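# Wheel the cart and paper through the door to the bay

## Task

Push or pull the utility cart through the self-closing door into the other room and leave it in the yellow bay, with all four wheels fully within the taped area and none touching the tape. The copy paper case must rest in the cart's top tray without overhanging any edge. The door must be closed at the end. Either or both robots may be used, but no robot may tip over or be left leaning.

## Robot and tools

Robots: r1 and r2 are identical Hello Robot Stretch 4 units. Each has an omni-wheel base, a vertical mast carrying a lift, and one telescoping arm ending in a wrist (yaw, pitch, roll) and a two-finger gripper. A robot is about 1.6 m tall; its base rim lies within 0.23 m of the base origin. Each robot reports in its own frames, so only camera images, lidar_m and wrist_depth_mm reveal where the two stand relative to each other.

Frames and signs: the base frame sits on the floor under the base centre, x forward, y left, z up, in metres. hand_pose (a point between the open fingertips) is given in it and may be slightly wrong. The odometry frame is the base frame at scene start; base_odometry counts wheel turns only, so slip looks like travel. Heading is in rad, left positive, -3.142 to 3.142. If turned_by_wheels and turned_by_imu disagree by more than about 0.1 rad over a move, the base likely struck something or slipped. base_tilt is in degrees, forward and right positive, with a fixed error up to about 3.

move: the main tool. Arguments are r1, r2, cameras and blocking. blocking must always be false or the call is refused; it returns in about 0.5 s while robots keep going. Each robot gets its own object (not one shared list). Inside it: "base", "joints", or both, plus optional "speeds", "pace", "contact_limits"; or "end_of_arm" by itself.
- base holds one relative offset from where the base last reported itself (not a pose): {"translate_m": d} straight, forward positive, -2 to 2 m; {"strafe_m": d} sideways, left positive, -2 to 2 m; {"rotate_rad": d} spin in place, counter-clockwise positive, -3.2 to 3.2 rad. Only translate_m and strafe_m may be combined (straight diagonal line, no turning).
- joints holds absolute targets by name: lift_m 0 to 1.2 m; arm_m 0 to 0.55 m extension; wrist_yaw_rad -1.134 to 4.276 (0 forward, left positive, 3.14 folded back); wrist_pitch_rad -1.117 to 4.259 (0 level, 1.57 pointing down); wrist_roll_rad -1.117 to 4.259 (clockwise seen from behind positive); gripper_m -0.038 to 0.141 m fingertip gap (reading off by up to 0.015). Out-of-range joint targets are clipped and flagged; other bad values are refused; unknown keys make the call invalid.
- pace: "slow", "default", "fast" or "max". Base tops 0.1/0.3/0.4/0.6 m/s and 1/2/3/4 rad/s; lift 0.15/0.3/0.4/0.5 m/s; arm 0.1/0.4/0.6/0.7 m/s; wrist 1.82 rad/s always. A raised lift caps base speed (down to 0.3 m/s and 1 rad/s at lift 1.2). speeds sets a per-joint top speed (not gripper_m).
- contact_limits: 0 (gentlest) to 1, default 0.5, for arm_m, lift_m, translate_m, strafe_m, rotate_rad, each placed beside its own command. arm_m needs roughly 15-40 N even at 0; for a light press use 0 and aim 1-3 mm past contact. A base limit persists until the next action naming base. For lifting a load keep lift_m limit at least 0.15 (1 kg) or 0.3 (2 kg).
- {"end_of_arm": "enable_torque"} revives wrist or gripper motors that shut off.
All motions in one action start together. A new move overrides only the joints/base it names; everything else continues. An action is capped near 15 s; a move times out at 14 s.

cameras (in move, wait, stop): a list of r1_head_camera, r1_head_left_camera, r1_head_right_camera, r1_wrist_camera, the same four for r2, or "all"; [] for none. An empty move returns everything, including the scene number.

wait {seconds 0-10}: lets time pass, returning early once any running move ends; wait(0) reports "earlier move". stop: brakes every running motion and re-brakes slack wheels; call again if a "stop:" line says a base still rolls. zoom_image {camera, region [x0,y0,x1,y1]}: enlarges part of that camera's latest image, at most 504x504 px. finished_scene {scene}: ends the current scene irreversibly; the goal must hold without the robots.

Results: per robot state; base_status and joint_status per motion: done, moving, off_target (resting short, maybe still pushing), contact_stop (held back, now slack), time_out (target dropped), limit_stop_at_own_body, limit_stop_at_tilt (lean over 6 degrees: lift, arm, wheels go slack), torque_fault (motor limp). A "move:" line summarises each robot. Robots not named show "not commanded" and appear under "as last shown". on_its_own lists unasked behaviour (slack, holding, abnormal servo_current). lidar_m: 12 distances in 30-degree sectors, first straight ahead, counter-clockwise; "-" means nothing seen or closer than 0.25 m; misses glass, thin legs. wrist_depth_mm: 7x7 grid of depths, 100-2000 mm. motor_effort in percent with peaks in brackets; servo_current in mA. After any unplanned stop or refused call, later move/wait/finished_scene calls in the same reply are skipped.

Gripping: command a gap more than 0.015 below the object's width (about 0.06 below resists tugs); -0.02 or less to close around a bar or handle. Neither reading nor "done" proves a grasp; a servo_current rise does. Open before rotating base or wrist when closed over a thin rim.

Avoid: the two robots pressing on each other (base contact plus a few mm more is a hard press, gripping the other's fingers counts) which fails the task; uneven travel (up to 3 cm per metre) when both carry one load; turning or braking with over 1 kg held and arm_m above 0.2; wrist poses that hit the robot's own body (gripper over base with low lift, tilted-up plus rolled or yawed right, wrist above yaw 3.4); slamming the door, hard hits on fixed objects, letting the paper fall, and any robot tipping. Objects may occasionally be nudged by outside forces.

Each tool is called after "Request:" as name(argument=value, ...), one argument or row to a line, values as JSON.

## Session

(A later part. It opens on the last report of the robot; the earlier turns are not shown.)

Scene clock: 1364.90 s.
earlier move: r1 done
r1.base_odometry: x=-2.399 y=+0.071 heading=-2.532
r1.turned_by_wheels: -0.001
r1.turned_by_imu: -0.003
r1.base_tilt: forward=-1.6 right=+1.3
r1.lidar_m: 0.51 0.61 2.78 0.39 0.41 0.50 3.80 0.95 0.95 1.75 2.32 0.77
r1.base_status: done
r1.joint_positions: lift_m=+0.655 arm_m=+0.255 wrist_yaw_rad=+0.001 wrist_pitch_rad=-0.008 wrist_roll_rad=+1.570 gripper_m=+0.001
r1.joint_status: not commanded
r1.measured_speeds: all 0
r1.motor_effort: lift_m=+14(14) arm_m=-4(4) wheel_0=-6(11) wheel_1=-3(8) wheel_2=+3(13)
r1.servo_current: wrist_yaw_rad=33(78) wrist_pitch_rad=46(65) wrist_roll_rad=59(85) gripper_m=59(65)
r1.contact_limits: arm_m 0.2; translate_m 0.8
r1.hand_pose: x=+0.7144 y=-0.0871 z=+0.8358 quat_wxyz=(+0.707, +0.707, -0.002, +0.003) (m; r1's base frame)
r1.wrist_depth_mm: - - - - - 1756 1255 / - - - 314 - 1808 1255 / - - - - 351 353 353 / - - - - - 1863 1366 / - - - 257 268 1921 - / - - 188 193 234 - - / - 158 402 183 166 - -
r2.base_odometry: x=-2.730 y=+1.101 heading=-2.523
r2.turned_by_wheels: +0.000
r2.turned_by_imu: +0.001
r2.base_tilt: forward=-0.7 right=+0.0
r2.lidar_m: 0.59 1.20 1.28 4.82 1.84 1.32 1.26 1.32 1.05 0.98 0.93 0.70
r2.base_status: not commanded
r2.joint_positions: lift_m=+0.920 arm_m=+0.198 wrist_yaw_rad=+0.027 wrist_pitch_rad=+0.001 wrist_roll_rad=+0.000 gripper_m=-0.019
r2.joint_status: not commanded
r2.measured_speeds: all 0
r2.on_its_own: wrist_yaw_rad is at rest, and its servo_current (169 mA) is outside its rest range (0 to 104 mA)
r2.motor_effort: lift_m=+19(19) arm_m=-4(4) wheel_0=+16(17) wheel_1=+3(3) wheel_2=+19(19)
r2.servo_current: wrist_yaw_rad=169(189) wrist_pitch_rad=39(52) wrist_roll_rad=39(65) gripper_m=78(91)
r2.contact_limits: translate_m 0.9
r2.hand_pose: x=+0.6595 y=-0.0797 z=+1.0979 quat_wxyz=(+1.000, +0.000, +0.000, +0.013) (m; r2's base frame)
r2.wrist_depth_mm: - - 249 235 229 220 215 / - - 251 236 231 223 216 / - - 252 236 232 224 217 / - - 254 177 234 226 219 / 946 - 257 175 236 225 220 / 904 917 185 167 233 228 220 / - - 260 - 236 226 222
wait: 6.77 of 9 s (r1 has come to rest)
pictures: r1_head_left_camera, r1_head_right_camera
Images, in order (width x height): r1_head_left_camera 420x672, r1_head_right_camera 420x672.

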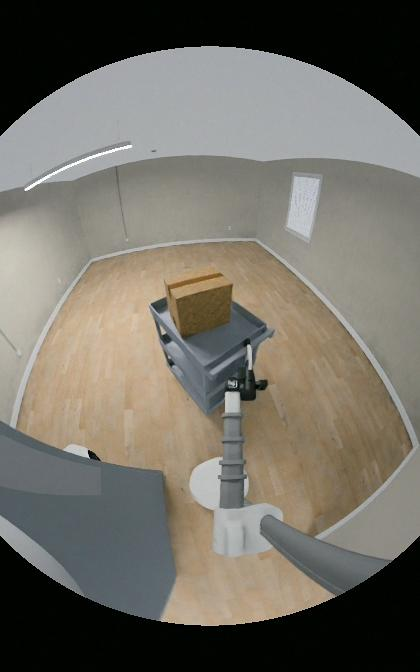

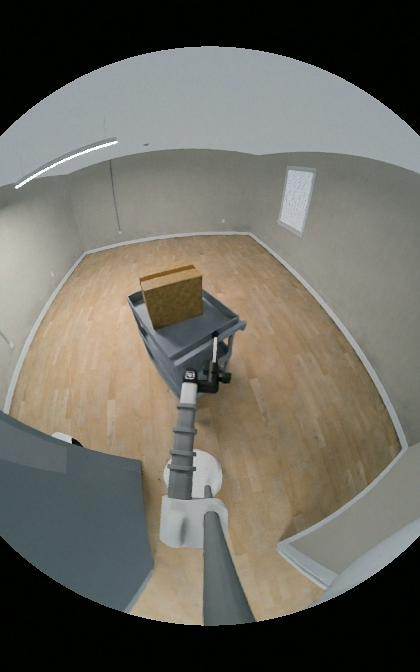

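Request:
move(
  blocking=false,
  r1={"joints":{"gripper_m":0.141}},
)

Request:
wait(
  seconds=2,
)

Request:
move(
  blocking=false,
  r1={"joints":{"arm_m":0.0}},
)

Request:
wait(
  seconds=2.5,
)

Request:
move(
  blocking=false,
  r1={"base":{"rotate_rad":0.4}},
)

Request:
wait(
  seconds=2,
  cameras=["r1_head_left_camera","r1_wrist_camera"],
)

Scene clock: 1381.87 s.
move: r1 moving
r1.base_odometry: x=-2.399 y=+0.071 heading=-2.532
r1.turned_by_wheels: +0.000
r1.turned_by_imu: +0.000
r1.base_tilt: forward=-1.6 right=+1.2
r1.lidar_m: 0.51 0.64 2.78 0.38 0.39 0.52 3.80 0.95 0.97 1.71 2.35 0.79
r1.base_status: not commanded
r1.joint_positions: lift_m=+0.655 arm_m=+0.255 wrist_yaw_rad=+0.001 wrist_pitch_rad=-0.008 wrist_roll_rad=+1.570 gripper_m=+0.019
r1.joint_status: gripper_m moving
r1.measured_speeds: all 0
r1.motor_effort: lift_m=+14(14) arm_m=-3(4) wheel_0=-6(7) wheel_1=-2(3) wheel_2=+2(3)
r1.servo_current: wrist_yaw_rad=46(65) wrist_pitch_rad=59(59) wrist_roll_rad=52(59) gripper_m=78(78)
r1.contact_limits: arm_m 0.2; translate_m 0.8
r1.hand_pose: x=+0.7144 y=-0.0871 z=+0.8358 quat_wxyz=(+0.707, +0.707, -0.002, +0.003) (m; r1's base frame)
r1.wrist_depth_mm: - - - - - 1708 1205 / - - - 314 - 1756 1205 / - - - - 359 364 359 / - - - - - 1863 1336 / - - - 254 278 1921 - / - - 187 211 188 - - / - 159 404 163 209 - -
r2.base_odometry: x=-2.730 y=+1.101 heading=-2.523
r2.turned_by_wheels: +0.000
r2.turned_by_imu: +0.000
r2.base_tilt: forward=-0.6 right=+0.0
r2.lidar_m: 0.59 1.20 1.28 4.80 1.81 1.34 1.25 1.28 1.04 1.00 0.92 0.68
r2.base_status: not commanded
r2.joint_positions: lift_m=+0.920 arm_m=+0.198 wrist_yaw_rad=+0.027 wrist_pitch_rad=+0.001 wrist_roll_rad=+0.000 gripper_m=-0.019
r2.joint_status: not commanded
r2.measured_speeds: all 0
r2.motor_effort: lift_m=+19(19) arm_m=-3(4) wheel_0=+16(17) wheel_1=+3(3) wheel_2=+19(19)
r2.servo_current: wrist_yaw_rad=169(189) wrist_pitch_rad=33(46) wrist_roll_rad=39(52) gripper_m=85(85)
r2.contact_limits: translate_m 0.9
r2.hand_pose: x=+0.6595 y=-0.0797 z=+1.0979 quat_wxyz=(+1.000, +0.000, +0.000, +0.013) (m; r2's base frame)
r2.wrist_depth_mm: - - 249 236 229 221 215 / - - 252 236 231 223 216 / - - 253 236 233 225 217 / - - 255 177 233 226 218 / 960 - 256 175 236 226 220 / 891 917 185 167 233 228 220 / - - 259 - 237 226 222
pictures: none

Scene clock: 1383.70 s.
earlier move: r1 done
r1.base_odometry: x=-2.399 y=+0.071 heading=-2.532
r1.turned_by_wheels: +0.000
r1.turned_by_imu: +0.000
r1.base_tilt: forward=-1.6 right=+1.2
r1.lidar_m: 0.49 0.58 2.74 0.38 0.40 0.52 3.81 0.95 0.98 1.76 2.32 0.78
r1.base_status: not commanded
r1.joint_positions: lift_m=+0.655 arm_m=+0.255 wrist_yaw_rad=-0.001 wrist_pitch_rad=-0.002 wrist_roll_rad=+1.570 gripper_m=+0.141
r1.joint_status: all done
r1.measured_speeds: all 0
r1.motor_effort: lift_m=+14(14) arm_m=+4(4) wheel_0=-5(7) wheel_1=-2(3) wheel_2=+1(3)
r1.servo_current: wrist_yaw_rad=46(72) wrist_pitch_rad=46(59) wrist_roll_rad=46(72) gripper_m=46(98)
r1.contact_limits: arm_m 0.2; translate_m 0.8
r1.hand_pose: x=+0.7142 y=-0.0877 z=+0.8341 quat_wxyz=(+0.707, +0.707, -0.001, +0.000) (m; r1's base frame)
r1.wrist_depth_mm: - - - - - 1708 1160 / - - - - - 1708 1205 / - - - 330 364 366 370 / - - - 289 - 1661 - / - - - 256 - 1756 - / - 208 - 240 194 196 - / - 407 399 147 220 - -
r2.base_odometry: x=-2.730 y=+1.101 heading=-2.523
r2.turned_by_wheels: +0.000
r2.turned_by_imu: +0.000
r2.base_tilt: forward=-0.7 right=+0.0
r2.lidar_m: 0.60 1.20 1.28 4.81 1.84 1.34 1.26 1.31 1.04 0.99 0.92 0.68
r2.base_status: not commanded
r2.joint_positions: lift_m=+0.920 arm_m=+0.198 wrist_yaw_rad=+0.027 wrist_pitch_rad=+0.001 wrist_roll_rad=+0.000 gripper_m=-0.019
r2.joint_status: not commanded
r2.measured_speeds: all 0
r2.on_its_own: wrist_yaw_rad is at rest, and its servo_current (169 mA) is outside its rest range (0 to 104 mA)
r2.motor_effort: lift_m=+19(19) arm_m=-3(4) wheel_0=+16(17) wheel_1=+3(3) wheel_2=+19(19)
r2.servo_current: wrist_yaw_rad=169(189) wrist_pitch_rad=39(46) wrist_roll_rad=52(59) gripper_m=78(85)
r2.contact_limits: translate_m 0.9
r2.hand_pose: x=+0.6595 y=-0.0797 z=+1.0979 quat_wxyz=(+1.000, +0.000, +0.000, +0.013) (m; r2's base frame)
r2.wrist_depth_mm: - - 251 235 229 222 214 / - - 251 236 231 223 216 / - - 253 237 233 224 217 / - - 255 177 234 226 218 / 946 - 257 175 236 226 220 / 891 904 184 167 233 227 221 / - - 260 - 237 226 222
wait: 1.83 of 2 s (r1 has come to rest)
pictures: none

Scene clock: 1384.20 s.
move: r1 moving
r1.base_odometry: x=-2.399 y=+0.071 heading=-2.532
r1.turned_by_wheels: +0.000
r1.turned_by_imu: +0.000
r1.base_tilt: forward=-1.6 right=+1.3
r1.lidar_m: 0.50 0.60 2.71 0.40 0.40 0.50 3.78 0.97 0.97 1.73 2.32 0.80
r1.base_status: not commanded
r1.joint_positions: lift_m=+0.655 arm_m=+0.204 wrist_yaw_rad=-0.001 wrist_pitch_rad=+0.000 wrist_roll_rad=+1.570 gripper_m=+0.141
r1.joint_status: arm_m moving
r1.measured_speeds: translate_m=+0.000 strafe_m=+0.000 rotate_rad=+0.000 lift_m=+0.000 arm_m=-0.195 wrist_yaw_rad=+0.000 wrist_pitch_rad=+0.000 wrist_roll_rad=+0.000
r1.motor_effort: lift_m=+14(14) arm_m=-5(7) wheel_0=-4(5) wheel_1=-1(2) wheel_2=+1(1)
r1.servo_current: wrist_yaw_rad=46(72) wrist_pitch_rad=39(46) wrist_roll_rad=52(59) gripper_m=46(46)
r1.contact_limits: translate_m 0.8
r1.hand_pose: x=+0.6635 y=-0.0877 z=+0.8336 quat_wxyz=(+0.707, +0.707, +0.000, +0.000) (m; r1's base frame)
r1.wrist_depth_mm: - - - - - 1661 1182 / - - - - - 1618 1205 / - - - 375 404 407 404 / - - - 329 - 1708 - / - - - 285 - 1808 - / - 210 183 258 211 192 - / - 436 449 142 - - -
r2.base_odometry: x=-2.730 y=+1.101 heading=-2.523
r2.turned_by_wheels: +0.000
r2.turned_by_imu: +0.000
r2.base_tilt: forward=-0.7 right=+0.0
r2.lidar_m: 0.61 1.20 1.28 4.82 1.85 1.32 1.25 1.32 1.01 0.99 0.93 0.69
r2.base_status: not commanded
r2.joint_positions: lift_m=+0.920 arm_m=+0.198 wrist_yaw_rad=+0.027 wrist_pitch_rad=+0.001 wrist_roll_rad=+0.000 gripper_m=-0.019
r2.joint_status: not commanded
r2.measured_speeds: all 0
r2.motor_effort: lift_m=+19(19) arm_m=-3(4) wheel_0=+16(17) wheel_1=+3(3) wheel_2=+19(19)
r2.servo_current: wrist_yaw_rad=169(182) wrist_pitch_rad=33(39) wrist_roll_rad=46(59) gripper_m=85(85)
r2.contact_limits: translate_m 0.9
r2.hand_pose: x=+0.6595 y=-0.0797 z=+1.0979 quat_wxyz=(+1.000, +0.000, +0.000, +0.013) (m; r2's base frame)
r2.wrist_depth_mm: - - 250 235 230 221 215 / - - 251 236 232 221 216 / - - 253 237 232 225 218 / - - 255 177 235 226 219 / 960 - 256 175 236 226 220 / 904 946 184 168 234 228 220 / - - 262 - 236 226 223
pictures: none

Scene clock: 1385.57 s.
earlier move: r1 done
r1.base_odometry: x=-2.399 y=+0.071 heading=-2.532
r1.turned_by_wheels: +0.000
r1.turned_by_imu: +0.000
r1.base_tilt: forward=-1.6 right=+1.3
r1.lidar_m: 0.49 0.60 2.77 0.38 0.40 0.51 3.76 0.96 0.99 1.76 2.32 0.78
r1.base_status: not commanded
r1.joint_positions: lift_m=+0.655 arm_m=+0.000 wrist_yaw_rad=-0.001 wrist_pitch_rad=+0.000 wrist_roll_rad=+1.570 gripper_m=+0.141
r1.joint_status: all done
r1.measured_speeds: all 0
r1.motor_effort: lift_m=+14(14) arm_m=-4(8) wheel_0=-3(5) wheel_1=-1(2) wheel_2=+1(1)
r1.servo_current: wrist_yaw_rad=46(72) wrist_pitch_rad=39(52) wrist_roll_rad=46(65) gripper_m=39(52)
r1.contact_limits: translate_m 0.8
r1.hand_pose: x=+0.4593 y=-0.0877 z=+0.8336 quat_wxyz=(+0.707, +0.707, +0.000, +0.000) (m; r1's base frame)
r1.wrist_depth_mm: - - - - - 1618 1182 / - - - - - 1708 1205 / - - - - - 1756 1182 / - - - 539 - 707 1025 / - - - 473 - - 492 / - 210 661 399 - 194 - / - 627 615 142 - - -
r2.base_odometry: x=-2.730 y=+1.101 heading=-2.523
r2.turned_by_wheels: +0.000
r2.turned_by_imu: +0.000
r2.base_tilt: forward=-0.7 right=+0.0
r2.lidar_m: 0.59 1.20 1.28 4.82 1.83 1.33 1.23 1.31 1.06 1.00 0.91 0.70
r2.base_status: not commanded
r2.joint_positions: lift_m=+0.920 arm_m=+0.198 wrist_yaw_rad=+0.027 wrist_pitch_rad=+0.001 wrist_roll_rad=+0.000 gripper_m=-0.019
r2.joint_status: not commanded
r2.measured_speeds: all 0
r2.on_its_own: wrist_yaw_rad is at rest, and its servo_current (163 mA) is outside its rest range (0 to 104 mA)
r2.motor_effort: lift_m=+19(19) arm_m=-4(4) wheel_0=+16(17) wheel_1=+3(3) wheel_2=+19(19)
r2.servo_current: wrist_yaw_rad=163(182) wrist_pitch_rad=39(46) wrist_roll_rad=52(59) gripper_m=85(85)
r2.contact_limits: translate_m 0.9
r2.hand_pose: x=+0.6595 y=-0.0797 z=+1.0979 quat_wxyz=(+1.000, +0.000, +0.000, +0.013) (m; r2's base frame)
r2.wrist_depth_mm: - - 250 235 230 220 214 / - - 251 236 231 223 216 / - - 252 237 233 224 217 / - - 255 177 234 226 219 / 960 - 256 175 235 226 220 / 891 931 184 167 233 227 220 / - - 262 - 236 226 221
wait: 1.37 of 2.5 s (r1 has come to rest)
pictures: none

Scene clock: 1386.07 s.
move: r1 moving
r1.base_odometry: x=-2.399 y=+0.071 heading=-2.285
r1.turned_by_wheels: +0.247
r1.turned_by_imu: +0.248
r1.base_tilt: forward=-1.6 right=+1.3
r1.lidar_m: 0.49 3.40 0.42 0.38 0.42 0.65 3.87 0.94 1.18 2.35 2.42 0.57
r1.base_status: rotate_rad moving
r1.joint_positions: lift_m=+0.655 arm_m=+0.000 wrist_yaw_rad=-0.001 wrist_pitch_rad=+0.000 wrist_roll_rad=+1.570 gripper_m=+0.141
r1.joint_status: not commanded
r1.measured_speeds: translate_m=+0.001 strafe_m=-0.001 rotate_rad=+0.838 lift_m=+0.000 arm_m=+0.000 wrist_yaw_rad=+0.000 wrist_pitch_rad=+0.000 wrist_roll_rad=+0.000
r1.motor_effort: lift_m=+14(14) arm_m=-4(4) wheel_0=-5(10) wheel_1=-4(9) wheel_2=-4(8)
r1.servo_current: wrist_yaw_rad=39(59) wrist_pitch_rad=39(46) wrist_roll_rad=46(59) gripper_m=39(46)
r1.hand_pose: x=+0.4593 y=-0.0877 z=+0.8336 quat_wxyz=(+0.707, +0.707, +0.000, +0.000) (m; r1's base frame)
r1.wrist_depth_mm: - - - 544 - 564 554 / - - - - - 715 484 / - - - - - - - / - - 647 394 - - - / - - 615 366 - - - / - 210 591 290 343 196 - / - - - 143 340 343 -
r2.base_odometry: x=-2.730 y=+1.101 heading=-2.523
r2.turned_by_wheels: +0.000
r2.turned_by_imu: +0.000
r2.base_tilt: forward=-0.6 right=+0.0
r2.lidar_m: 0.59 1.20 1.25 4.81 1.84 1.34 1.25 1.31 1.06 0.98 0.91 0.69
r2.base_status: not commanded
r2.joint_positions: lift_m=+0.920 arm_m=+0.198 wrist_yaw_rad=+0.027 wrist_pitch_rad=+0.001 wrist_roll_rad=+0.000 gripper_m=-0.019
r2.joint_status: not commanded
r2.measured_speeds: all 0
r2.motor_effort: lift_m=+19(19) arm_m=-3(4) wheel_0=+16(17) wheel_1=+3(3) wheel_2=+19(19)
r2.servo_current: wrist_yaw_rad=169(176) wrist_pitch_rad=39(52) wrist_roll_rad=46(52) gripper_m=78(85)
r2.contact_limits: translate_m 0.9
r2.hand_pose: x=+0.6595 y=-0.0797 z=+1.0979 quat_wxyz=(+1.000, +0.000, +0.000, +0.013) (m; r2's base frame)
r2.wrist_depth_mm: - - 249 235 230 220 214 / - - 252 236 230 222 215 / - - 253 236 232 224 217 / - - 255 177 234 225 219 / 946 - 257 175 236 226 220 / 904 946 183 168 233 228 221 / - - 259 - 236 225 223
pictures: none

Scene clock: 1386.77 s.
earlier move: r1 done
r1.base_odometry: x=-2.399 y=+0.071 heading=-2.132
r1.turned_by_wheels: +0.152
r1.turned_by_imu: +0.153
r1.base_tilt: forward=-1.6 right=+1.3
r1.lidar_m: 0.50 2.99 0.40 0.39 0.48 0.80 3.76 0.94 1.41 2.35 2.58 0.49
r1.base_status: done
r1.joint_positions: lift_m=+0.655 arm_m=+0.000 wrist_yaw_rad=-0.001 wrist_pitch_rad=+0.000 wrist_roll_rad=+1.570 gripper_m=+0.141
r1.joint_status: not commanded
r1.measured_speeds: all 0
r1.motor_effort: lift_m=+14(14) arm_m=-4(5) wheel_0=-3(10) wheel_1=-2(9) wheel_2=+0(8)
r1.servo_current: wrist_yaw_rad=52(59) wrist_pitch_rad=39(46) wrist_roll_rad=39(65) gripper_m=39(52)
r1.hand_pose: x=+0.4593 y=-0.0877 z=+0.8336 quat_wxyz=(+0.707, +0.707, +0.000, +0.000) (m; r1's base frame)
r1.wrist_depth_mm: - - - 370 - - - / - - 603 355 - - - / - - 585 338 - - - / - - 574 263 330 330 - / - - 574 368 - 325 377 / - 210 - - 211 196 1205 / - - - 149 - 1756 1229
r2.base_odometry: x=-2.730 y=+1.101 heading=-2.523
r2.turned_by_wheels: +0.000
r2.turned_by_imu: +0.000
r2.base_tilt: forward=-0.6 right=+0.1
r2.lidar_m: 0.61 1.17 1.27 4.81 1.82 1.31 1.26 1.33 1.04 0.99 0.89 0.70
r2.base_status: not commanded
r2.joint_positions: lift_m=+0.920 arm_m=+0.198 wrist_yaw_rad=+0.027 wrist_pitch_rad=+0.001 wrist_roll_rad=+0.000 gripper_m=-0.019
r2.joint_status: not commanded
r2.measured_speeds: all 0
r2.on_its_own: wrist_yaw_rad is at rest, and its servo_current (169 mA) is outside its rest range (0 to 104 mA)
r2.motor_effort: lift_m=+19(19) arm_m=-3(4) wheel_0=+16(17) wheel_1=+3(3) wheel_2=+19(19)
r2.servo_current: wrist_yaw_rad=169(176) wrist_pitch_rad=39(52) wrist_roll_rad=52(59) gripper_m=72(85)
r2.contact_limits: translate_m 0.9
r2.hand_pose: x=+0.6595 y=-0.0797 z=+1.0979 quat_wxyz=(+1.000, +0.000, +0.000, +0.013) (m; r2's base frame)
r2.wrist_depth_mm: - - 250 235 230 221 215 / - - 252 236 231 224 216 / - - 253 237 233 224 217 / - - 254 177 233 226 219 / 960 - 255 175 236 225 220 / 891 820 185 168 231 228 221 / - - 260 - 237 226 221
wait: 0.70 of 2 s (r1 has come to rest)
pictures: r1_head_left_camera, r1_wrist_camera
Images, in order (width x height): r1_head_left_camera 420x672, r1_wrist_camera 616x392.

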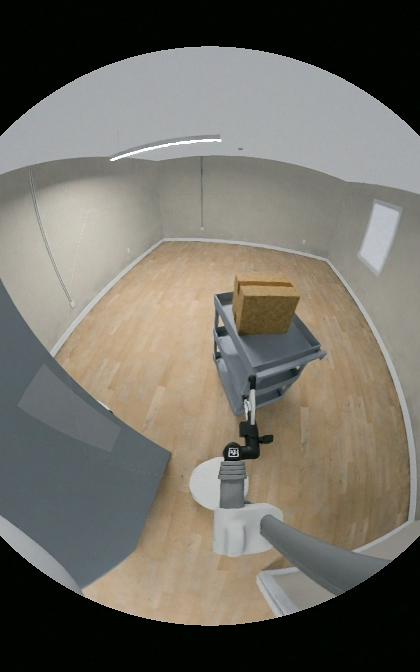

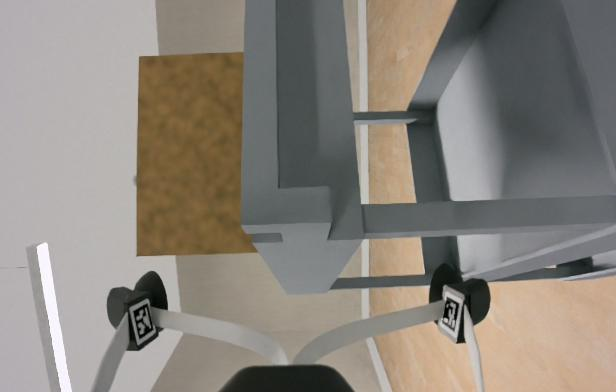

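Request:
move(
  blocking=false,
  r1={"base":{"strafe_m":-0.27}},
)

Request:
wait(
  seconds=3,
)

Request:
wait(
  seconds=0.3,
  cameras=["r1_head_left_camera","r1_wrist_camera"],
)

Scene clock: 1393.57 s.
move: r1 moving
r1.base_odometry: x=-2.430 y=+0.090 heading=-2.132
r1.turned_by_wheels: +0.000
r1.turned_by_imu: -0.001
r1.base_tilt: forward=-1.6 right=+1.3
r1.lidar_m: 0.50 3.01 0.42 0.43 0.52 0.89 3.78 0.89 1.43 2.30 2.52 0.51
r1.base_status: strafe_m moving
r1.joint_positions: lift_m=+0.655 arm_m=+0.000 wrist_yaw_rad=-0.001 wrist_pitch_rad=+0.000 wrist_roll_rad=+1.570 gripper_m=+0.141
r1.joint_status: not commanded
r1.measured_speeds: translate_m=+0.001 strafe_m=-0.141 rotate_rad=-0.006 lift_m=+0.000 arm_m=+0.000 wrist_yaw_rad=+0.000 wrist_pitch_rad=+0.000 wrist_roll_rad=+0.000
r1.motor_effort: lift_m=+14(14) arm_m=-4(5) wheel_0=+9(10) wheel_1=-9(10) wheel_2=+0(1)
r1.servo_current: wrist_yaw_rad=65(65) wrist_pitch_rad=39(46) wrist_roll_rad=46(59) gripper_m=39(52)
r1.hand_pose: x=+0.4593 y=-0.0877 z=+0.8336 quat_wxyz=(+0.707, +0.707, +0.000, +0.000) (m; r1's base frame)
r1.wrist_depth_mm: - - - 382 - 1808 - / - - 597 368 - - - / - - 591 351 - - - / - - 591 332 - - - / - - 580 263 329 327 330 / - 210 - - 209 196 1229 / - - - 150 - 1708 1229
r2.base_odometry: x=-2.730 y=+1.101 heading=-2.523
r2.turned_by_wheels: +0.000
r2.turned_by_imu: +0.000
r2.base_tilt: forward=-0.7 right=+0.1
r2.lidar_m: 0.61 1.19 1.28 4.82 1.85 1.33 1.25 1.30 1.01 0.98 0.91 0.68
r2.base_status: not commanded
r2.joint_positions: lift_m=+0.920 arm_m=+0.198 wrist_yaw_rad=+0.027 wrist_pitch_rad=+0.001 wrist_roll_rad=+0.000 gripper_m=-0.019
r2.joint_status: not commanded
r2.measured_speeds: all 0
r2.motor_effort: lift_m=+19(19) arm_m=-3(4) wheel_0=+16(17) wheel_1=+3(3) wheel_2=+19(19)
r2.servo_current: wrist_yaw_rad=169(176) wrist_pitch_rad=39(46) wrist_roll_rad=46(59) gripper_m=78(85)
r2.contact_limits: translate_m 0.9
r2.hand_pose: x=+0.6595 y=-0.0797 z=+1.0979 quat_wxyz=(+1.000, +0.000, +0.000, +0.013) (m; r2's base frame)
r2.wrist_depth_mm: - - 250 234 230 220 216 / - - 251 236 231 223 216 / - - 252 237 234 224 217 / - - 256 177 234 225 219 / 960 - 257 175 236 226 220 / 904 809 183 167 233 227 220 / - - 260 - 236 226 223
pictures: none

Scene clock: 1395.30 s.
earlier move: r1 done
r1.base_odometry: x=-2.627 y=+0.215 heading=-2.132
r1.turned_by_wheels: +0.000
r1.turned_by_imu: -0.002
r1.base_tilt: forward=-1.6 right=+1.3
r1.lidar_m: 0.47 0.52 0.66 0.66 0.75 3.84 0.87 0.95 1.50 2.08 2.27 0.62
r1.base_status: done
r1.joint_positions: lift_m=+0.655 arm_m=+0.000 wrist_yaw_rad=-0.001 wrist_pitch_rad=+0.000 wrist_roll_rad=+1.570 gripper_m=+0.141
r1.joint_status: not commanded
r1.measured_speeds: all 0
r1.motor_effort: lift_m=+14(14) arm_m=-4(5) wheel_0=-1(10) wheel_1=+0(11) wheel_2=+0(1)
r1.servo_current: wrist_yaw_rad=52(65) wrist_pitch_rad=33(46) wrist_roll_rad=52(72) gripper_m=39(52)
r1.hand_pose: x=+0.4593 y=-0.0877 z=+0.8336 quat_wxyz=(+0.707, +0.707, +0.000, +0.000) (m; r1's base frame)
r1.wrist_depth_mm: - - - - - 1661 1160 / - - - - - 1576 1138 / - - - 439 - 488 - / - - - 421 - - - / - - 597 402 - - - / - 209 591 330 210 194 - / - 580 580 142 - - -
r2.base_odometry: x=-2.730 y=+1.101 heading=-2.523
r2.turned_by_wheels: +0.000
r2.turned_by_imu: +0.000
r2.base_tilt: forward=-0.7 right=+0.0
r2.lidar_m: 0.58 1.20 1.24 4.81 1.82 1.33 1.26 1.30 1.05 0.99 0.92 0.67
r2.base_status: not commanded
r2.joint_positions: lift_m=+0.920 arm_m=+0.198 wrist_yaw_rad=+0.027 wrist_pitch_rad=+0.001 wrist_roll_rad=+0.000 gripper_m=-0.019
r2.joint_status: not commanded
r2.measured_speeds: all 0
r2.on_its_own: wrist_yaw_rad is at rest, and its servo_current (163 mA) is outside its rest range (0 to 104 mA)
r2.motor_effort: lift_m=+19(19) arm_m=-3(4) wheel_0=+17(17) wheel_1=+3(3) wheel_2=+19(19)
r2.servo_current: wrist_yaw_rad=163(182) wrist_pitch_rad=39(46) wrist_roll_rad=33(59) gripper_m=78(85)
r2.contact_limits: translate_m 0.9
r2.hand_pose: x=+0.6595 y=-0.0797 z=+1.0979 quat_wxyz=(+1.000, +0.000, +0.000, +0.013) (m; r2's base frame)
r2.wrist_depth_mm: - - 250 235 229 221 215 / - - 252 236 231 224 216 / - - 253 237 232 224 216 / - - 255 177 234 225 219 / 960 - 256 175 235 226 220 / 891 946 184 167 234 228 221 / - - 260 - 237 227 222
wait: 1.73 of 3 s (r1 has come to rest)
pictures: none

Scene clock: 1395.60 s.
r1.base_odometry: x=-2.627 y=+0.215 heading=-2.132
r1.turned_by_wheels: +0.000
r1.turned_by_imu: +0.000
r1.base_tilt: forward=-1.6 right=+1.3
r1.lidar_m: 0.51 0.50 0.67 0.66 0.76 3.84 0.88 0.96 1.48 2.09 2.28 0.62
r1.base_status: done
r1.joint_positions: lift_m=+0.655 arm_m=+0.000 wrist_yaw_rad=-0.001 wrist_pitch_rad=+0.000 wrist_roll_rad=+1.570 gripper_m=+0.141
r1.joint_status: not commanded
r1.measured_speeds: all 0
r1.motor_effort: lift_m=+14(14) arm_m=-4(5) wheel_0=+0(10) wheel_1=+0(11) wheel_2=+0(1)
r1.servo_current: wrist_yaw_rad=52(65) wrist_pitch_rad=39(46) wrist_roll_rad=65(72) gripper_m=46(52)
r1.hand_pose: x=+0.4593 y=-0.0877 z=+0.8336 quat_wxyz=(+0.707, +0.707, +0.000, +0.000) (m; r1's base frame)
r1.wrist_depth_mm: - - - - - 1618 1205 / - - - - - 1576 1078 / - - - 442 - 488 - / - - - 415 - - - / - - 597 397 - - - / - 211 603 330 210 195 - / - 580 585 143 - - -
r2.base_odometry: x=-2.730 y=+1.101 heading=-2.523
r2.turned_by_wheels: +0.000
r2.turned_by_imu: +0.000
r2.base_tilt: forward=-0.6 right=+0.0
r2.lidar_m: 0.59 1.18 1.28 4.81 1.86 1.32 1.27 1.29 1.06 0.99 0.90 0.68
r2.base_status: not commanded
r2.joint_positions: lift_m=+0.920 arm_m=+0.198 wrist_yaw_rad=+0.027 wrist_pitch_rad=+0.001 wrist_roll_rad=+0.000 gripper_m=-0.019
r2.joint_status: not commanded
r2.measured_speeds: all 0
r2.on_its_own: wrist_yaw_rad is at rest, and its servo_current (169 mA) is outside its rest range (0 to 104 mA)
r2.motor_effort: lift_m=+19(19) arm_m=-4(4) wheel_0=+16(17) wheel_1=+3(3) wheel_2=+19(19)
r2.servo_current: wrist_yaw_rad=169(182) wrist_pitch_rad=33(46) wrist_roll_rad=46(59) gripper_m=72(85)
r2.contact_limits: translate_m 0.9
r2.hand_pose: x=+0.6595 y=-0.0797 z=+1.0979 quat_wxyz=(+1.000, +0.000, +0.000, +0.013) (m; r2's base frame)
r2.wrist_depth_mm: - - 249 235 229 221 216 / - - 252 236 230 223 216 / - - 253 237 232 224 218 / - - 254 177 234 225 219 / 960 - 256 175 236 226 220 / 891 946 184 167 233 227 220 / - - 262 - 236 227 222
wait: 0.30 s; at rest by 0.27 s
pictures: r1_head_left_camera, r1_wrist_camera
Images, in order (width x height): r1_head_left_camera 420x672, r1_wrist_camera 616x392.

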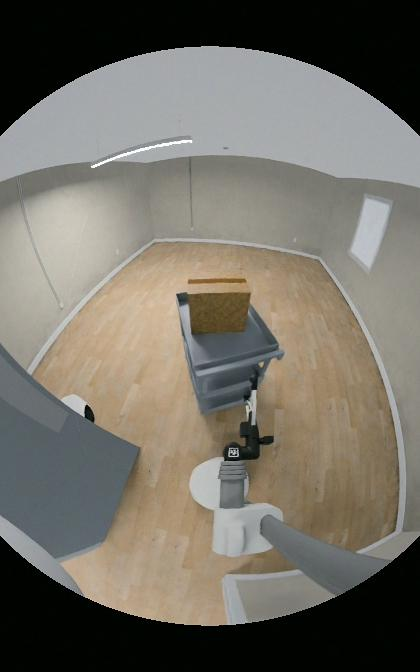

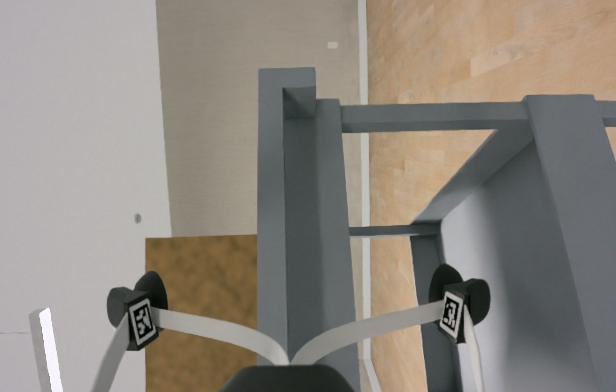

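Request:
move(
  blocking=false,
  r1={"joints":{"arm_m":0.16},"speeds":{"arm_m":0.15},"contact_limits":{"arm_m":0.2}},
)

Request:
wait(
  seconds=3,
  cameras=["r1_wrist_camera"],
)

Request:
move(
  blocking=false,
  r1={"joints":{"gripper_m":0.0}},
)

Request:
wait(
  seconds=2,
  cameras=["r1_head_left_camera","r1_wrist_camera"],
)

Scene clock: 1410.37 s.
move: r1 moving
r1.base_odometry: x=-2.627 y=+0.215 heading=-2.132
r1.turned_by_wheels: +0.000
r1.turned_by_imu: +0.000
r1.base_tilt: forward=-1.6 right=+1.3
r1.lidar_m: 0.50 0.54 0.66 0.63 0.77 3.84 0.87 0.92 1.49 2.07 2.25 0.60
r1.base_status: not commanded
r1.joint_positions: lift_m=+0.655 arm_m=+0.047 wrist_yaw_rad=-0.001 wrist_pitch_rad=+0.000 wrist_roll_rad=+1.570 gripper_m=+0.141
r1.joint_status: arm_m moving
r1.measured_speeds: translate_m=+0.000 strafe_m=+0.000 rotate_rad=+0.000 lift_m=+0.000 arm_m=+0.150 wrist_yaw_rad=+0.000 wrist_pitch_rad=+0.000 wrist_roll_rad=+0.000
r1.motor_effort: lift_m=+14(14) arm_m=+4(6) wheel_0=-1(1) wheel_1=+0(0) wheel_2=+0(0)
r1.servo_current: wrist_yaw_rad=59(59) wrist_pitch_rad=33(46) wrist_roll_rad=65(65) gripper_m=46(46)
r1.contact_limits: arm_m 0.2
r1.hand_pose: x=+0.5066 y=-0.0877 z=+0.8336 quat_wxyz=(+0.707, +0.707, +0.000, +0.000) (m; r1's base frame)
r1.wrist_depth_mm: - - - - - 1661 1160 / - - - 368 - 1618 1160 / - - - 402 - 525 - / - - - 387 - - - / - - 564 359 - - - / - 210 554 293 211 195 - / - 544 544 142 - - -
r2.base_odometry: x=-2.730 y=+1.101 heading=-2.523
r2.turned_by_wheels: +0.000
r2.turned_by_imu: +0.000
r2.base_tilt: forward=-0.7 right=+0.1
r2.lidar_m: 0.58 1.19 1.27 4.80 1.82 1.33 1.23 1.30 1.04 0.98 0.91 0.68
r2.base_status: not commanded
r2.joint_positions: lift_m=+0.920 arm_m=+0.198 wrist_yaw_rad=+0.027 wrist_pitch_rad=+0.001 wrist_roll_rad=+0.000 gripper_m=-0.019
r2.joint_status: not commanded
r2.measured_speeds: all 0
r2.motor_effort: lift_m=+19(19) arm_m=-4(4) wheel_0=+17(17) wheel_1=+3(3) wheel_2=+19(19)
r2.servo_current: wrist_yaw_rad=163(176) wrist_pitch_rad=33(46) wrist_roll_rad=39(52) gripper_m=78(85)
r2.contact_limits: translate_m 0.9
r2.hand_pose: x=+0.6595 y=-0.0797 z=+1.0979 quat_wxyz=(+1.000, +0.000, +0.000, +0.013) (m; r2's base frame)
r2.wrist_depth_mm: - - 249 235 230 221 214 / - - 252 236 231 223 216 / - - 253 237 232 224 217 / - - 256 177 234 225 219 / 960 - 256 175 236 226 220 / 904 931 183 167 234 228 221 / - - 260 - 237 226 222
pictures: none

Scene clock: 1411.60 s.
earlier move: r1 done
r1.base_odometry: x=-2.627 y=+0.215 heading=-2.132
r1.turned_by_wheels: +0.000
r1.turned_by_imu: +0.000
r1.base_tilt: forward=-1.6 right=+1.3
r1.lidar_m: 0.50 0.52 0.67 0.66 0.77 3.85 0.89 0.94 1.49 2.09 2.28 0.62
r1.base_status: not commanded
r1.joint_positions: lift_m=+0.655 arm_m=+0.160 wrist_yaw_rad=-0.001 wrist_pitch_rad=+0.000 wrist_roll_rad=+1.570 gripper_m=+0.141
r1.joint_status: all done
r1.measured_speeds: all 0
r1.motor_effort: lift_m=+14(14) arm_m=+5(8) wheel_0=+0(1) wheel_1=+0(1) wheel_2=+0(0)
r1.servo_current: wrist_yaw_rad=52(72) wrist_pitch_rad=39(46) wrist_roll_rad=39(65) gripper_m=39(52)
r1.contact_limits: arm_m 0.2
r1.hand_pose: x=+0.6191 y=-0.0877 z=+0.8336 quat_wxyz=(+0.707, +0.707, +0.000, +0.000) (m; r1's base frame)
r1.wrist_depth_mm: - - - - - 1576 1098 / - - - - 304 314 314 / - - - - - 1708 - / - - - 260 - - - / - 445 445 248 250 - - / - 210 182 236 191 194 - / - 430 430 142 - - -
r2.base_odometry: x=-2.730 y=+1.101 heading=-2.523
r2.turned_by_wheels: +0.000
r2.turned_by_imu: +0.000
r2.base_tilt: forward=-0.7 right=+0.0
r2.lidar_m: 0.60 1.20 1.27 4.82 1.82 1.32 1.24 1.32 1.03 0.98 0.93 0.68
r2.base_status: not commanded
r2.joint_positions: lift_m=+0.920 arm_m=+0.198 wrist_yaw_rad=+0.027 wrist_pitch_rad=+0.001 wrist_roll_rad=+0.000 gripper_m=-0.019
r2.joint_status: not commanded
r2.measured_speeds: all 0
r2.on_its_own: wrist_yaw_rad is at rest, and its servo_current (169 mA) is outside its rest range (0 to 104 mA)
r2.motor_effort: lift_m=+19(19) arm_m=-3(4) wheel_0=+16(17) wheel_1=+3(3) wheel_2=+19(19)
r2.servo_current: wrist_yaw_rad=169(182) wrist_pitch_rad=46(46) wrist_roll_rad=52(72) gripper_m=78(85)
r2.contact_limits: translate_m 0.9
r2.hand_pose: x=+0.6595 y=-0.0797 z=+1.0979 quat_wxyz=(+1.000, +0.000, +0.000, +0.013) (m; r2's base frame)
r2.wrist_depth_mm: - - 250 236 229 220 214 / - - 252 236 231 223 216 / - - 253 238 232 225 217 / - - 254 177 234 226 218 / 946 - 256 175 236 227 220 / 878 931 185 168 233 227 221 / - - 260 - 236 227 221
wait: 1.23 of 3 s (r1 has come to rest)
pictures: r1_wrist_camera
Images, in order (width x height): r1_wrist_camera 616x392.

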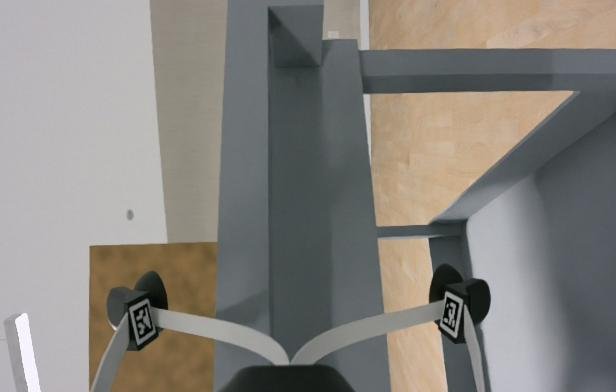

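Scene clock: 1412.10 s.
move: r1 moving
r1.base_odometry: x=-2.627 y=+0.215 heading=-2.132
r1.turned_by_wheels: +0.000
r1.turned_by_imu: +0.000
r1.base_tilt: forward=-1.6 right=+1.3
r1.lidar_m: 0.49 0.55 0.67 0.65 0.77 3.82 0.89 0.94 1.49 2.08 2.27 0.62
r1.base_status: not commanded
r1.joint_positions: lift_m=+0.655 arm_m=+0.160 wrist_yaw_rad=-0.001 wrist_pitch_rad=+0.000 wrist_roll_rad=+1.570 gripper_m=+0.130
r1.joint_status: gripper_m moving
r1.measured_speeds: all 0
r1.motor_effort: lift_m=+14(14) arm_m=+5(5) wheel_0=+0(1) wheel_1=+0(0) wheel_2=+0(0)
r1.servo_current: wrist_yaw_rad=33(65) wrist_pitch_rad=39(59) wrist_roll_rad=59(65) gripper_m=91(91)
r1.contact_limits: arm_m 0.2
r1.hand_pose: x=+0.6191 y=-0.0877 z=+0.8336 quat_wxyz=(+0.707, +0.707, +0.000, +0.000) (m; r1's base frame)
r1.wrist_depth_mm: - - - - - 1499 1118 / - - - - 304 310 315 / - - - - - 1708 - / - - - 259 - - - / - 445 449 249 250 - - / - 210 182 236 193 196 - / - 430 430 147 - - -
r2.base_odometry: x=-2.730 y=+1.101 heading=-2.523
r2.turned_by_wheels: +0.000
r2.turned_by_imu: +0.000
r2.base_tilt: forward=-0.7 right=+0.0
r2.lidar_m: 0.61 1.20 1.28 4.81 1.81 1.33 1.26 1.33 1.05 0.99 0.89 0.69
r2.base_status: not commanded
r2.joint_positions: lift_m=+0.920 arm_m=+0.198 wrist_yaw_rad=+0.027 wrist_pitch_rad=+0.001 wrist_roll_rad=+0.000 gripper_m=-0.019
r2.joint_status: not commanded
r2.measured_speeds: all 0
r2.motor_effort: lift_m=+19(19) arm_m=-4(4) wheel_0=+16(17) wheel_1=+3(3) wheel_2=+19(19)
r2.servo_current: wrist_yaw_rad=169(182) wrist_pitch_rad=39(46) wrist_roll_rad=46(52) gripper_m=78(85)
r2.contact_limits: translate_m 0.9
r2.hand_pose: x=+0.6595 y=-0.0797 z=+1.0979 quat_wxyz=(+1.000, +0.000, +0.000, +0.013) (m; r2's base frame)
r2.wrist_depth_mm: - - 249 234 229 220 215 / - - 251 236 232 223 216 / - - 252 238 234 224 217 / - - 255 177 235 226 219 / 960 - 255 174 236 227 220 / 891 946 185 168 233 226 220 / - - 260 - 236 225 223
pictures: none

Scene clock: 1413.93 s.
earlier move: r1 done
r1.base_odometry: x=-2.627 y=+0.215 heading=-2.132
r1.turned_by_wheels: +0.000
r1.turned_by_imu: +0.000
r1.base_tilt: forward=-1.6 right=+1.3
r1.lidar_m: 0.50 0.49 0.65 0.63 0.77 3.85 0.88 0.94 1.51 2.08 2.27 0.62
r1.base_status: not commanded
r1.joint_positions: lift_m=+0.655 arm_m=+0.160 wrist_yaw_rad=-0.001 wrist_pitch_rad=-0.006 wrist_roll_rad=+1.570 gripper_m=+0.001
r1.joint_status: all done
r1.measured_speeds: all 0
r1.motor_effort: lift_m=+14(14) arm_m=+1(5) wheel_0=+0(1) wheel_1=+0(1) wheel_2=+0(0)
r1.servo_current: wrist_yaw_rad=52(65) wrist_pitch_rad=46(59) wrist_roll_rad=39(65) gripper_m=59(150)
r1.contact_limits: arm_m 0.2
r1.hand_pose: x=+0.6192 y=-0.0877 z=+0.8353 quat_wxyz=(+0.707, +0.707, -0.002, +0.002) (m; r1's base frame)
r1.wrist_depth_mm: - - - 234 - 1661 1160 / - - - - 291 304 304 / - - - - 274 1808 1336 / - - - 257 259 - - / - - 449 245 246 - - / - 445 187 204 182 - - / - 158 430 185 181 - -
r2.base_odometry: x=-2.730 y=+1.101 heading=-2.523
r2.turned_by_wheels: +0.000
r2.turned_by_imu: +0.000
r2.base_tilt: forward=-0.6 right=+0.0
r2.lidar_m: 0.61 1.20 1.27 4.81 1.86 1.31 1.26 1.31 1.06 0.98 0.92 0.68
r2.base_status: not commanded
r2.joint_positions: lift_m=+0.920 arm_m=+0.198 wrist_yaw_rad=+0.027 wrist_pitch_rad=+0.001 wrist_roll_rad=+0.000 gripper_m=-0.019
r2.joint_status: not commanded
r2.measured_speeds: all 0
r2.on_its_own: wrist_yaw_rad is at rest, and its servo_current (169 mA) is outside its rest range (0 to 104 mA)
r2.motor_effort: lift_m=+19(19) arm_m=-3(4) wheel_0=+16(17) wheel_1=+3(3) wheel_2=+19(19)
r2.servo_current: wrist_yaw_rad=169(182) wrist_pitch_rad=39(46) wrist_roll_rad=59(59) gripper_m=72(85)
r2.contact_limits: translate_m 0.9
r2.hand_pose: x=+0.6595 y=-0.0797 z=+1.0979 quat_wxyz=(+1.000, +0.000, +0.000, +0.013) (m; r2's base frame)
r2.wrist_depth_mm: - - 250 234 229 221 215 / - - 251 236 232 222 216 / - - 253 238 232 224 217 / - - 254 176 233 226 219 / 960 - 256 175 235 226 220 / 878 854 183 168 233 228 220 / - - 260 - 236 227 223
wait: 1.83 of 2 s (r1 has come to rest)
pictures: r1_head_left_camera, r1_wrist_camera
Images, in order (width x height): r1_head_left_camera 420x672, r1_wrist_camera 616x392.

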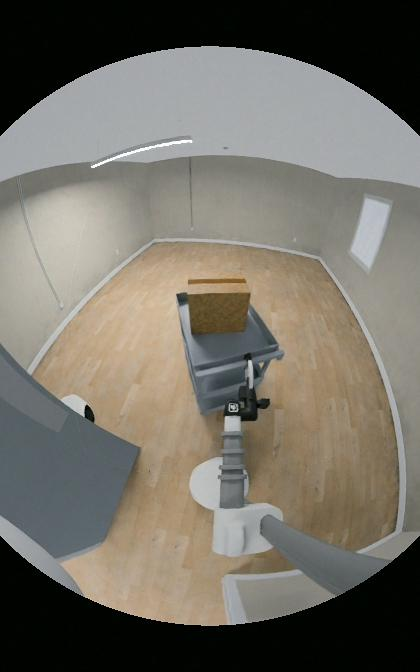

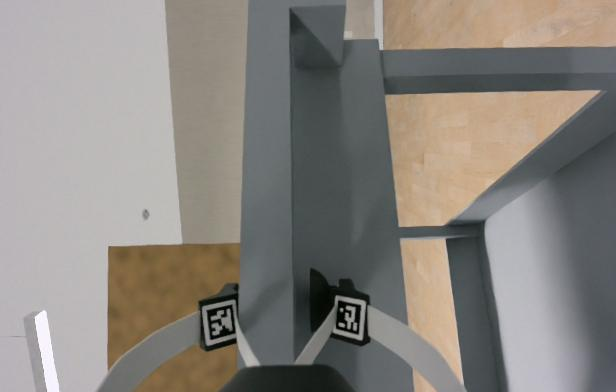

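Request:
move(
  blocking=false,
  r1={"base":{"strafe_m":0.2},"pace":"slow","contact_limits":{"strafe_m":0.8}},
)

Request:
wait(
  seconds=5,
)

Request:
move(
  blocking=false,
  r1={"base":{"rotate_rad":-0.3},"pace":"slow","contact_limits":{"rotate_rad":0.8}},
)

Request:
wait(
  seconds=3,
  cameras=["r1_head_left_camera","r1_wrist_camera","r1_head_right_camera"],
)

Scene clock: 1423.63 s.
move: r1 moving
r1.base_odometry: x=-2.615 y=+0.207 heading=-2.133
r1.turned_by_wheels: -0.001
r1.turned_by_imu: -0.001
r1.base_tilt: forward=-1.6 right=+1.2
r1.lidar_m: 0.47 0.60 0.63 0.63 0.76 3.83 0.89 0.94 1.50 2.10 2.29 0.61
r1.base_status: strafe_m moving
r1.joint_positions: lift_m=+0.655 arm_m=+0.160 wrist_yaw_rad=-0.001 wrist_pitch_rad=-0.006 wrist_roll_rad=+1.570 gripper_m=+0.001
r1.joint_status: not commanded
r1.measured_speeds: translate_m=+0.000 strafe_m=+0.055 rotate_rad=-0.002 lift_m=+0.000 arm_m=+0.000 wrist_yaw_rad=-0.001 wrist_pitch_rad=+0.000 wrist_roll_rad=+0.000
r1.motor_effort: lift_m=+14(14) arm_m=-3(4) wheel_0=-8(10) wheel_1=+3(5) wheel_2=+1(2)
r1.servo_current: wrist_yaw_rad=26(59) wrist_pitch_rad=52(52) wrist_roll_rad=59(59) gripper_m=59(65)
r1.contact_limits: arm_m 0.2; strafe_m 0.8
r1.hand_pose: x=+0.6192 y=-0.0877 z=+0.8354 quat_wxyz=(+0.707, +0.707, -0.002, +0.002) (m; r1's base frame)
r1.wrist_depth_mm: - - - 240 - 1808 1229 / - - - - 300 303 304 / - - - - - 1863 1255 / - - - 257 260 - - / - - 445 245 248 - - / - 442 185 204 183 - - / - 158 427 185 180 - -
r2.base_odometry: x=-2.730 y=+1.101 heading=-2.523
r2.turned_by_wheels: +0.000
r2.turned_by_imu: +0.000
r2.base_tilt: forward=-0.7 right=+0.0
r2.lidar_m: 0.60 1.19 1.28 4.81 1.83 1.34 1.26 1.32 1.04 0.96 0.91 0.67
r2.base_status: not commanded
r2.joint_positions: lift_m=+0.920 arm_m=+0.198 wrist_yaw_rad=+0.027 wrist_pitch_rad=+0.001 wrist_roll_rad=+0.000 gripper_m=-0.019
r2.joint_status: not commanded
r2.measured_speeds: all 0
r2.motor_effort: lift_m=+19(19) arm_m=-3(4) wheel_0=+16(17) wheel_1=+3(3) wheel_2=+19(19)
r2.servo_current: wrist_yaw_rad=163(182) wrist_pitch_rad=46(46) wrist_roll_rad=46(52) gripper_m=78(85)
r2.contact_limits: translate_m 0.9
r2.hand_pose: x=+0.6595 y=-0.0797 z=+1.0979 quat_wxyz=(+1.000, +0.000, +0.000, +0.013) (m; r2's base frame)
r2.wrist_depth_mm: - - 250 234 229 222 215 / - - 251 236 231 222 216 / - - 252 239 233 224 216 / - - 255 177 234 225 219 / 960 - 256 175 236 226 220 / 878 788 183 168 232 227 220 / - - 260 - 236 227 222
pictures: none

Scene clock: 1426.27 s.
earlier move: r1 done
r1.base_odometry: x=-2.458 y=+0.108 heading=-2.133
r1.turned_by_wheels: +0.000
r1.turned_by_imu: +0.000
r1.base_tilt: forward=-1.6 right=+1.3
r1.lidar_m: 0.52 3.08 0.47 0.46 0.57 0.91 1.02 0.91 1.43 2.26 2.48 0.59
r1.base_status: done
r1.joint_positions: lift_m=+0.655 arm_m=+0.160 wrist_yaw_rad=-0.013 wrist_pitch_rad=-0.006 wrist_roll_rad=+1.570 gripper_m=+0.001
r1.joint_status: not commanded
r1.measured_speeds: all 0
r1.motor_effort: lift_m=+14(14) arm_m=+4(4) wheel_0=-5(19) wheel_1=+3(5) wheel_2=-6(12)
r1.servo_current: wrist_yaw_rad=91(104) wrist_pitch_rad=46(52) wrist_roll_rad=46(72) gripper_m=52(65)
r1.contact_limits: arm_m 0.2; strafe_m 0.8
r1.hand_pose: x=+0.6181 y=-0.0911 z=+0.8354 quat_wxyz=(+0.707, +0.707, -0.007, -0.002) (m; r1's base frame)
r1.wrist_depth_mm: - - - 256 263 264 274 / - - - 252 254 1808 1229 / - - - 246 247 1983 - / - - 469 241 242 - - / - 445 445 235 236 - - / - 452 185 190 182 - - / - 159 455 160 224 - -
r2.base_odometry: x=-2.730 y=+1.101 heading=-2.523
r2.turned_by_wheels: +0.000
r2.turned_by_imu: +0.000
r2.base_tilt: forward=-0.6 right=+0.0
r2.lidar_m: 0.59 1.04 1.23 4.81 1.86 1.32 1.26 1.33 1.05 0.99 0.90 0.68
r2.base_status: not commanded
r2.joint_positions: lift_m=+0.920 arm_m=+0.198 wrist_yaw_rad=+0.027 wrist_pitch_rad=+0.001 wrist_roll_rad=+0.000 gripper_m=-0.019
r2.joint_status: not commanded
r2.measured_speeds: all 0
r2.on_its_own: wrist_yaw_rad is at rest, and its servo_current (169 mA) is outside its rest range (0 to 104 mA)
r2.motor_effort: lift_m=+19(19) arm_m=-3(4) wheel_0=+16(17) wheel_1=+2(3) wheel_2=+19(19)
r2.servo_current: wrist_yaw_rad=169(182) wrist_pitch_rad=39(46) wrist_roll_rad=39(59) gripper_m=78(85)
r2.contact_limits: translate_m 0.9
r2.hand_pose: x=+0.6595 y=-0.0797 z=+1.0979 quat_wxyz=(+1.000, +0.000, +0.000, +0.013) (m; r2's base frame)
r2.wrist_depth_mm: - - 250 235 229 221 214 / - - 252 236 232 222 216 / - - 253 237 233 225 217 / - - 254 177 234 225 219 / - - 257 175 236 226 220 / 904 946 185 168 233 227 220 / 615 - 260 - 236 225 222
wait: 2.63 of 5 s (r1 has come to rest)
pictures: none

Scene clock: 1426.77 s.
move: r1 moving
r1.base_odometry: x=-2.458 y=+0.108 heading=-2.257
r1.turned_by_wheels: -0.124
r1.turned_by_imu: -0.123
r1.base_tilt: forward=-1.6 right=+1.3
r1.lidar_m: 0.53 0.55 0.47 0.45 0.51 0.78 3.89 0.92 1.25 2.26 2.38 0.60
r1.base_status: rotate_rad moving
r1.joint_positions: lift_m=+0.655 arm_m=+0.160 wrist_yaw_rad=+0.009 wrist_pitch_rad=-0.006 wrist_roll_rad=+1.570 gripper_m=+0.001
r1.joint_status: not commanded
r1.measured_speeds: translate_m=+0.002 strafe_m=-0.001 rotate_rad=-0.492 lift_m=+0.000 arm_m=+0.000 wrist_yaw_rad=+0.038 wrist_pitch_rad=-0.004 wrist_roll_rad=+0.000
r1.motor_effort: lift_m=+14(14) arm_m=+1(4) wheel_0=+13(14) wheel_1=+7(10) wheel_2=+11(11)
r1.servo_current: wrist_yaw_rad=65(72) wrist_pitch_rad=52(52) wrist_roll_rad=59(59) gripper_m=46(59)
r1.contact_limits: arm_m 0.2; rotate_rad 0.8
r1.hand_pose: x=+0.6201 y=-0.0849 z=+0.8354 quat_wxyz=(+0.707, +0.707, +0.001, +0.005) (m; r1's base frame)
r1.wrist_depth_mm: - - - - 277 1618 1138 / - - - 260 266 294 402 / - - - 256 257 1921 - / - - - 249 250 - - / - 452 445 244 244 - - / - 452 201 192 183 - - / - 449 186 162 179 - -
r2.base_odometry: x=-2.730 y=+1.101 heading=-2.523
r2.turned_by_wheels: +0.000
r2.turned_by_imu: +0.000
r2.base_tilt: forward=-0.6 right=+0.0
r2.lidar_m: 0.57 1.06 1.23 4.82 1.83 1.32 1.25 1.33 1.05 0.98 0.91 0.70
r2.base_status: not commanded
r2.joint_positions: lift_m=+0.920 arm_m=+0.198 wrist_yaw_rad=+0.027 wrist_pitch_rad=+0.001 wrist_roll_rad=+0.000 gripper_m=-0.019
r2.joint_status: not commanded
r2.measured_speeds: all 0
r2.motor_effort: lift_m=+19(19) arm_m=-4(4) wheel_0=+16(16) wheel_1=+3(3) wheel_2=+19(19)
r2.servo_current: wrist_yaw_rad=182(182) wrist_pitch_rad=39(46) wrist_roll_rad=46(59) gripper_m=78(85)
r2.contact_limits: translate_m 0.9
r2.hand_pose: x=+0.6595 y=-0.0797 z=+1.0979 quat_wxyz=(+1.000, +0.000, +0.000, +0.013) (m; r2's base frame)
r2.wrist_depth_mm: - - 251 235 230 221 215 / - - 252 236 232 222 216 / - - 252 237 232 224 219 / - - 255 177 234 226 218 / - - 256 175 236 227 220 / 878 842 185 167 233 228 220 / 621 - 260 - 236 226 222
pictures: none

Scene clock: 1427.83 s.
earlier move: r1 done
r1.base_odometry: x=-2.458 y=+0.108 heading=-2.432
r1.turned_by_wheels: -0.176
r1.turned_by_imu: -0.175
r1.base_tilt: forward=-1.6 right=+1.3
r1.lidar_m: 0.41 0.43 2.69 0.46 0.49 0.64 3.82 0.92 1.06 2.17 2.28 0.62
r1.base_status: done
r1.joint_positions: lift_m=+0.655 arm_m=+0.160 wrist_yaw_rad=+0.000 wrist_pitch_rad=-0.008 wrist_roll_rad=+1.570 gripper_m=+0.001
r1.joint_status: not commanded
r1.measured_speeds: all 0
r1.motor_effort: lift_m=+14(14) arm_m=+4(4) wheel_0=+5(18) wheel_1=+4(10) wheel_2=-1(21)
r1.servo_current: wrist_yaw_rad=52(111) wrist_pitch_rad=59(59) wrist_roll_rad=46(72) gripper_m=39(59)
r1.contact_limits: arm_m 0.2; rotate_rad 0.8
r1.hand_pose: x=+0.6192 y=-0.0875 z=+0.8359 quat_wxyz=(+0.707, +0.707, -0.003, +0.003) (m; r1's base frame)
r1.wrist_depth_mm: - - - - - 1863 1229 / - - - 278 - 1808 1255 / - - - - 329 329 327 / - - - - 293 1863 1366 / - - - 253 256 1863 - / - - 184 194 182 - - / - 159 397 163 208 - -
r2.base_odometry: x=-2.730 y=+1.101 heading=-2.523
r2.turned_by_wheels: +0.000
r2.turned_by_imu: +0.000
r2.base_tilt: forward=-0.6 right=+0.0
r2.lidar_m: 0.61 1.11 1.21 4.82 1.83 1.32 1.25 1.27 1.05 0.99 0.93 0.67
r2.base_status: not commanded
r2.joint_positions: lift_m=+0.920 arm_m=+0.198 wrist_yaw_rad=+0.027 wrist_pitch_rad=+0.001 wrist_roll_rad=+0.000 gripper_m=-0.019
r2.joint_status: not commanded
r2.measured_speeds: all 0
r2.on_its_own: wrist_yaw_rad is at rest, and its servo_current (169 mA) is outside its rest range (0 to 104 mA)
r2.motor_effort: lift_m=+19(19) arm_m=-4(4) wheel_0=+17(17) wheel_1=+3(3) wheel_2=+19(19)
r2.servo_current: wrist_yaw_rad=169(182) wrist_pitch_rad=39(46) wrist_roll_rad=52(59) gripper_m=91(91)
r2.contact_limits: translate_m 0.9
r2.hand_pose: x=+0.6595 y=-0.0797 z=+1.0979 quat_wxyz=(+1.000, +0.000, +0.000, +0.013) (m; r2's base frame)
r2.wrist_depth_mm: - - 250 234 229 220 215 / - - 253 236 231 223 216 / - - 254 238 233 224 217 / - - 256 177 234 226 219 / 917 - 256 175 236 225 220 / 831 732 185 167 233 228 220 / - - 262 - 237 227 223
wait: 1.07 of 3 s (r1 has come to rest)
pictures: r1_head_left_camera, r1_head_right_camera, r1_wrist_camera
Images, in order (width x height): r1_head_left_camera 420x672, r1_head_right_camera 420x672, r1_wrist_camera 616x392.

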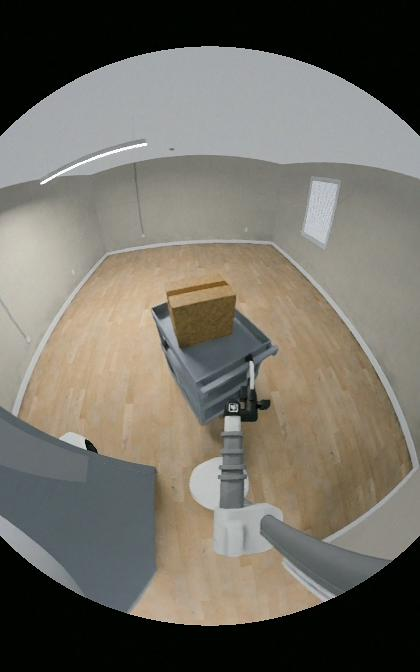

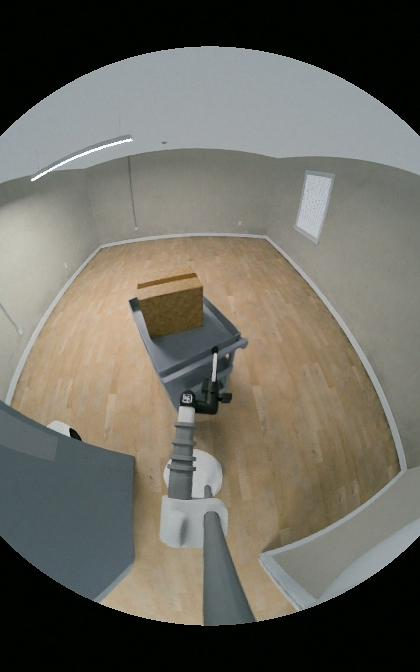

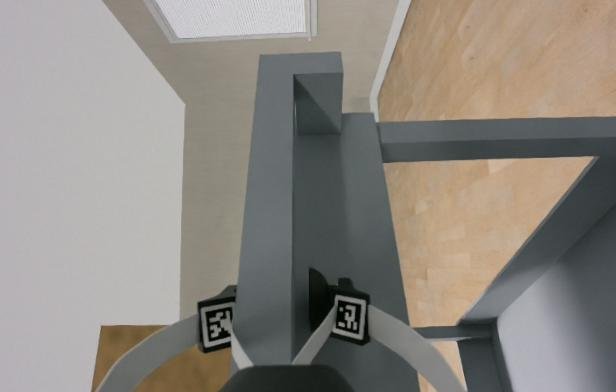

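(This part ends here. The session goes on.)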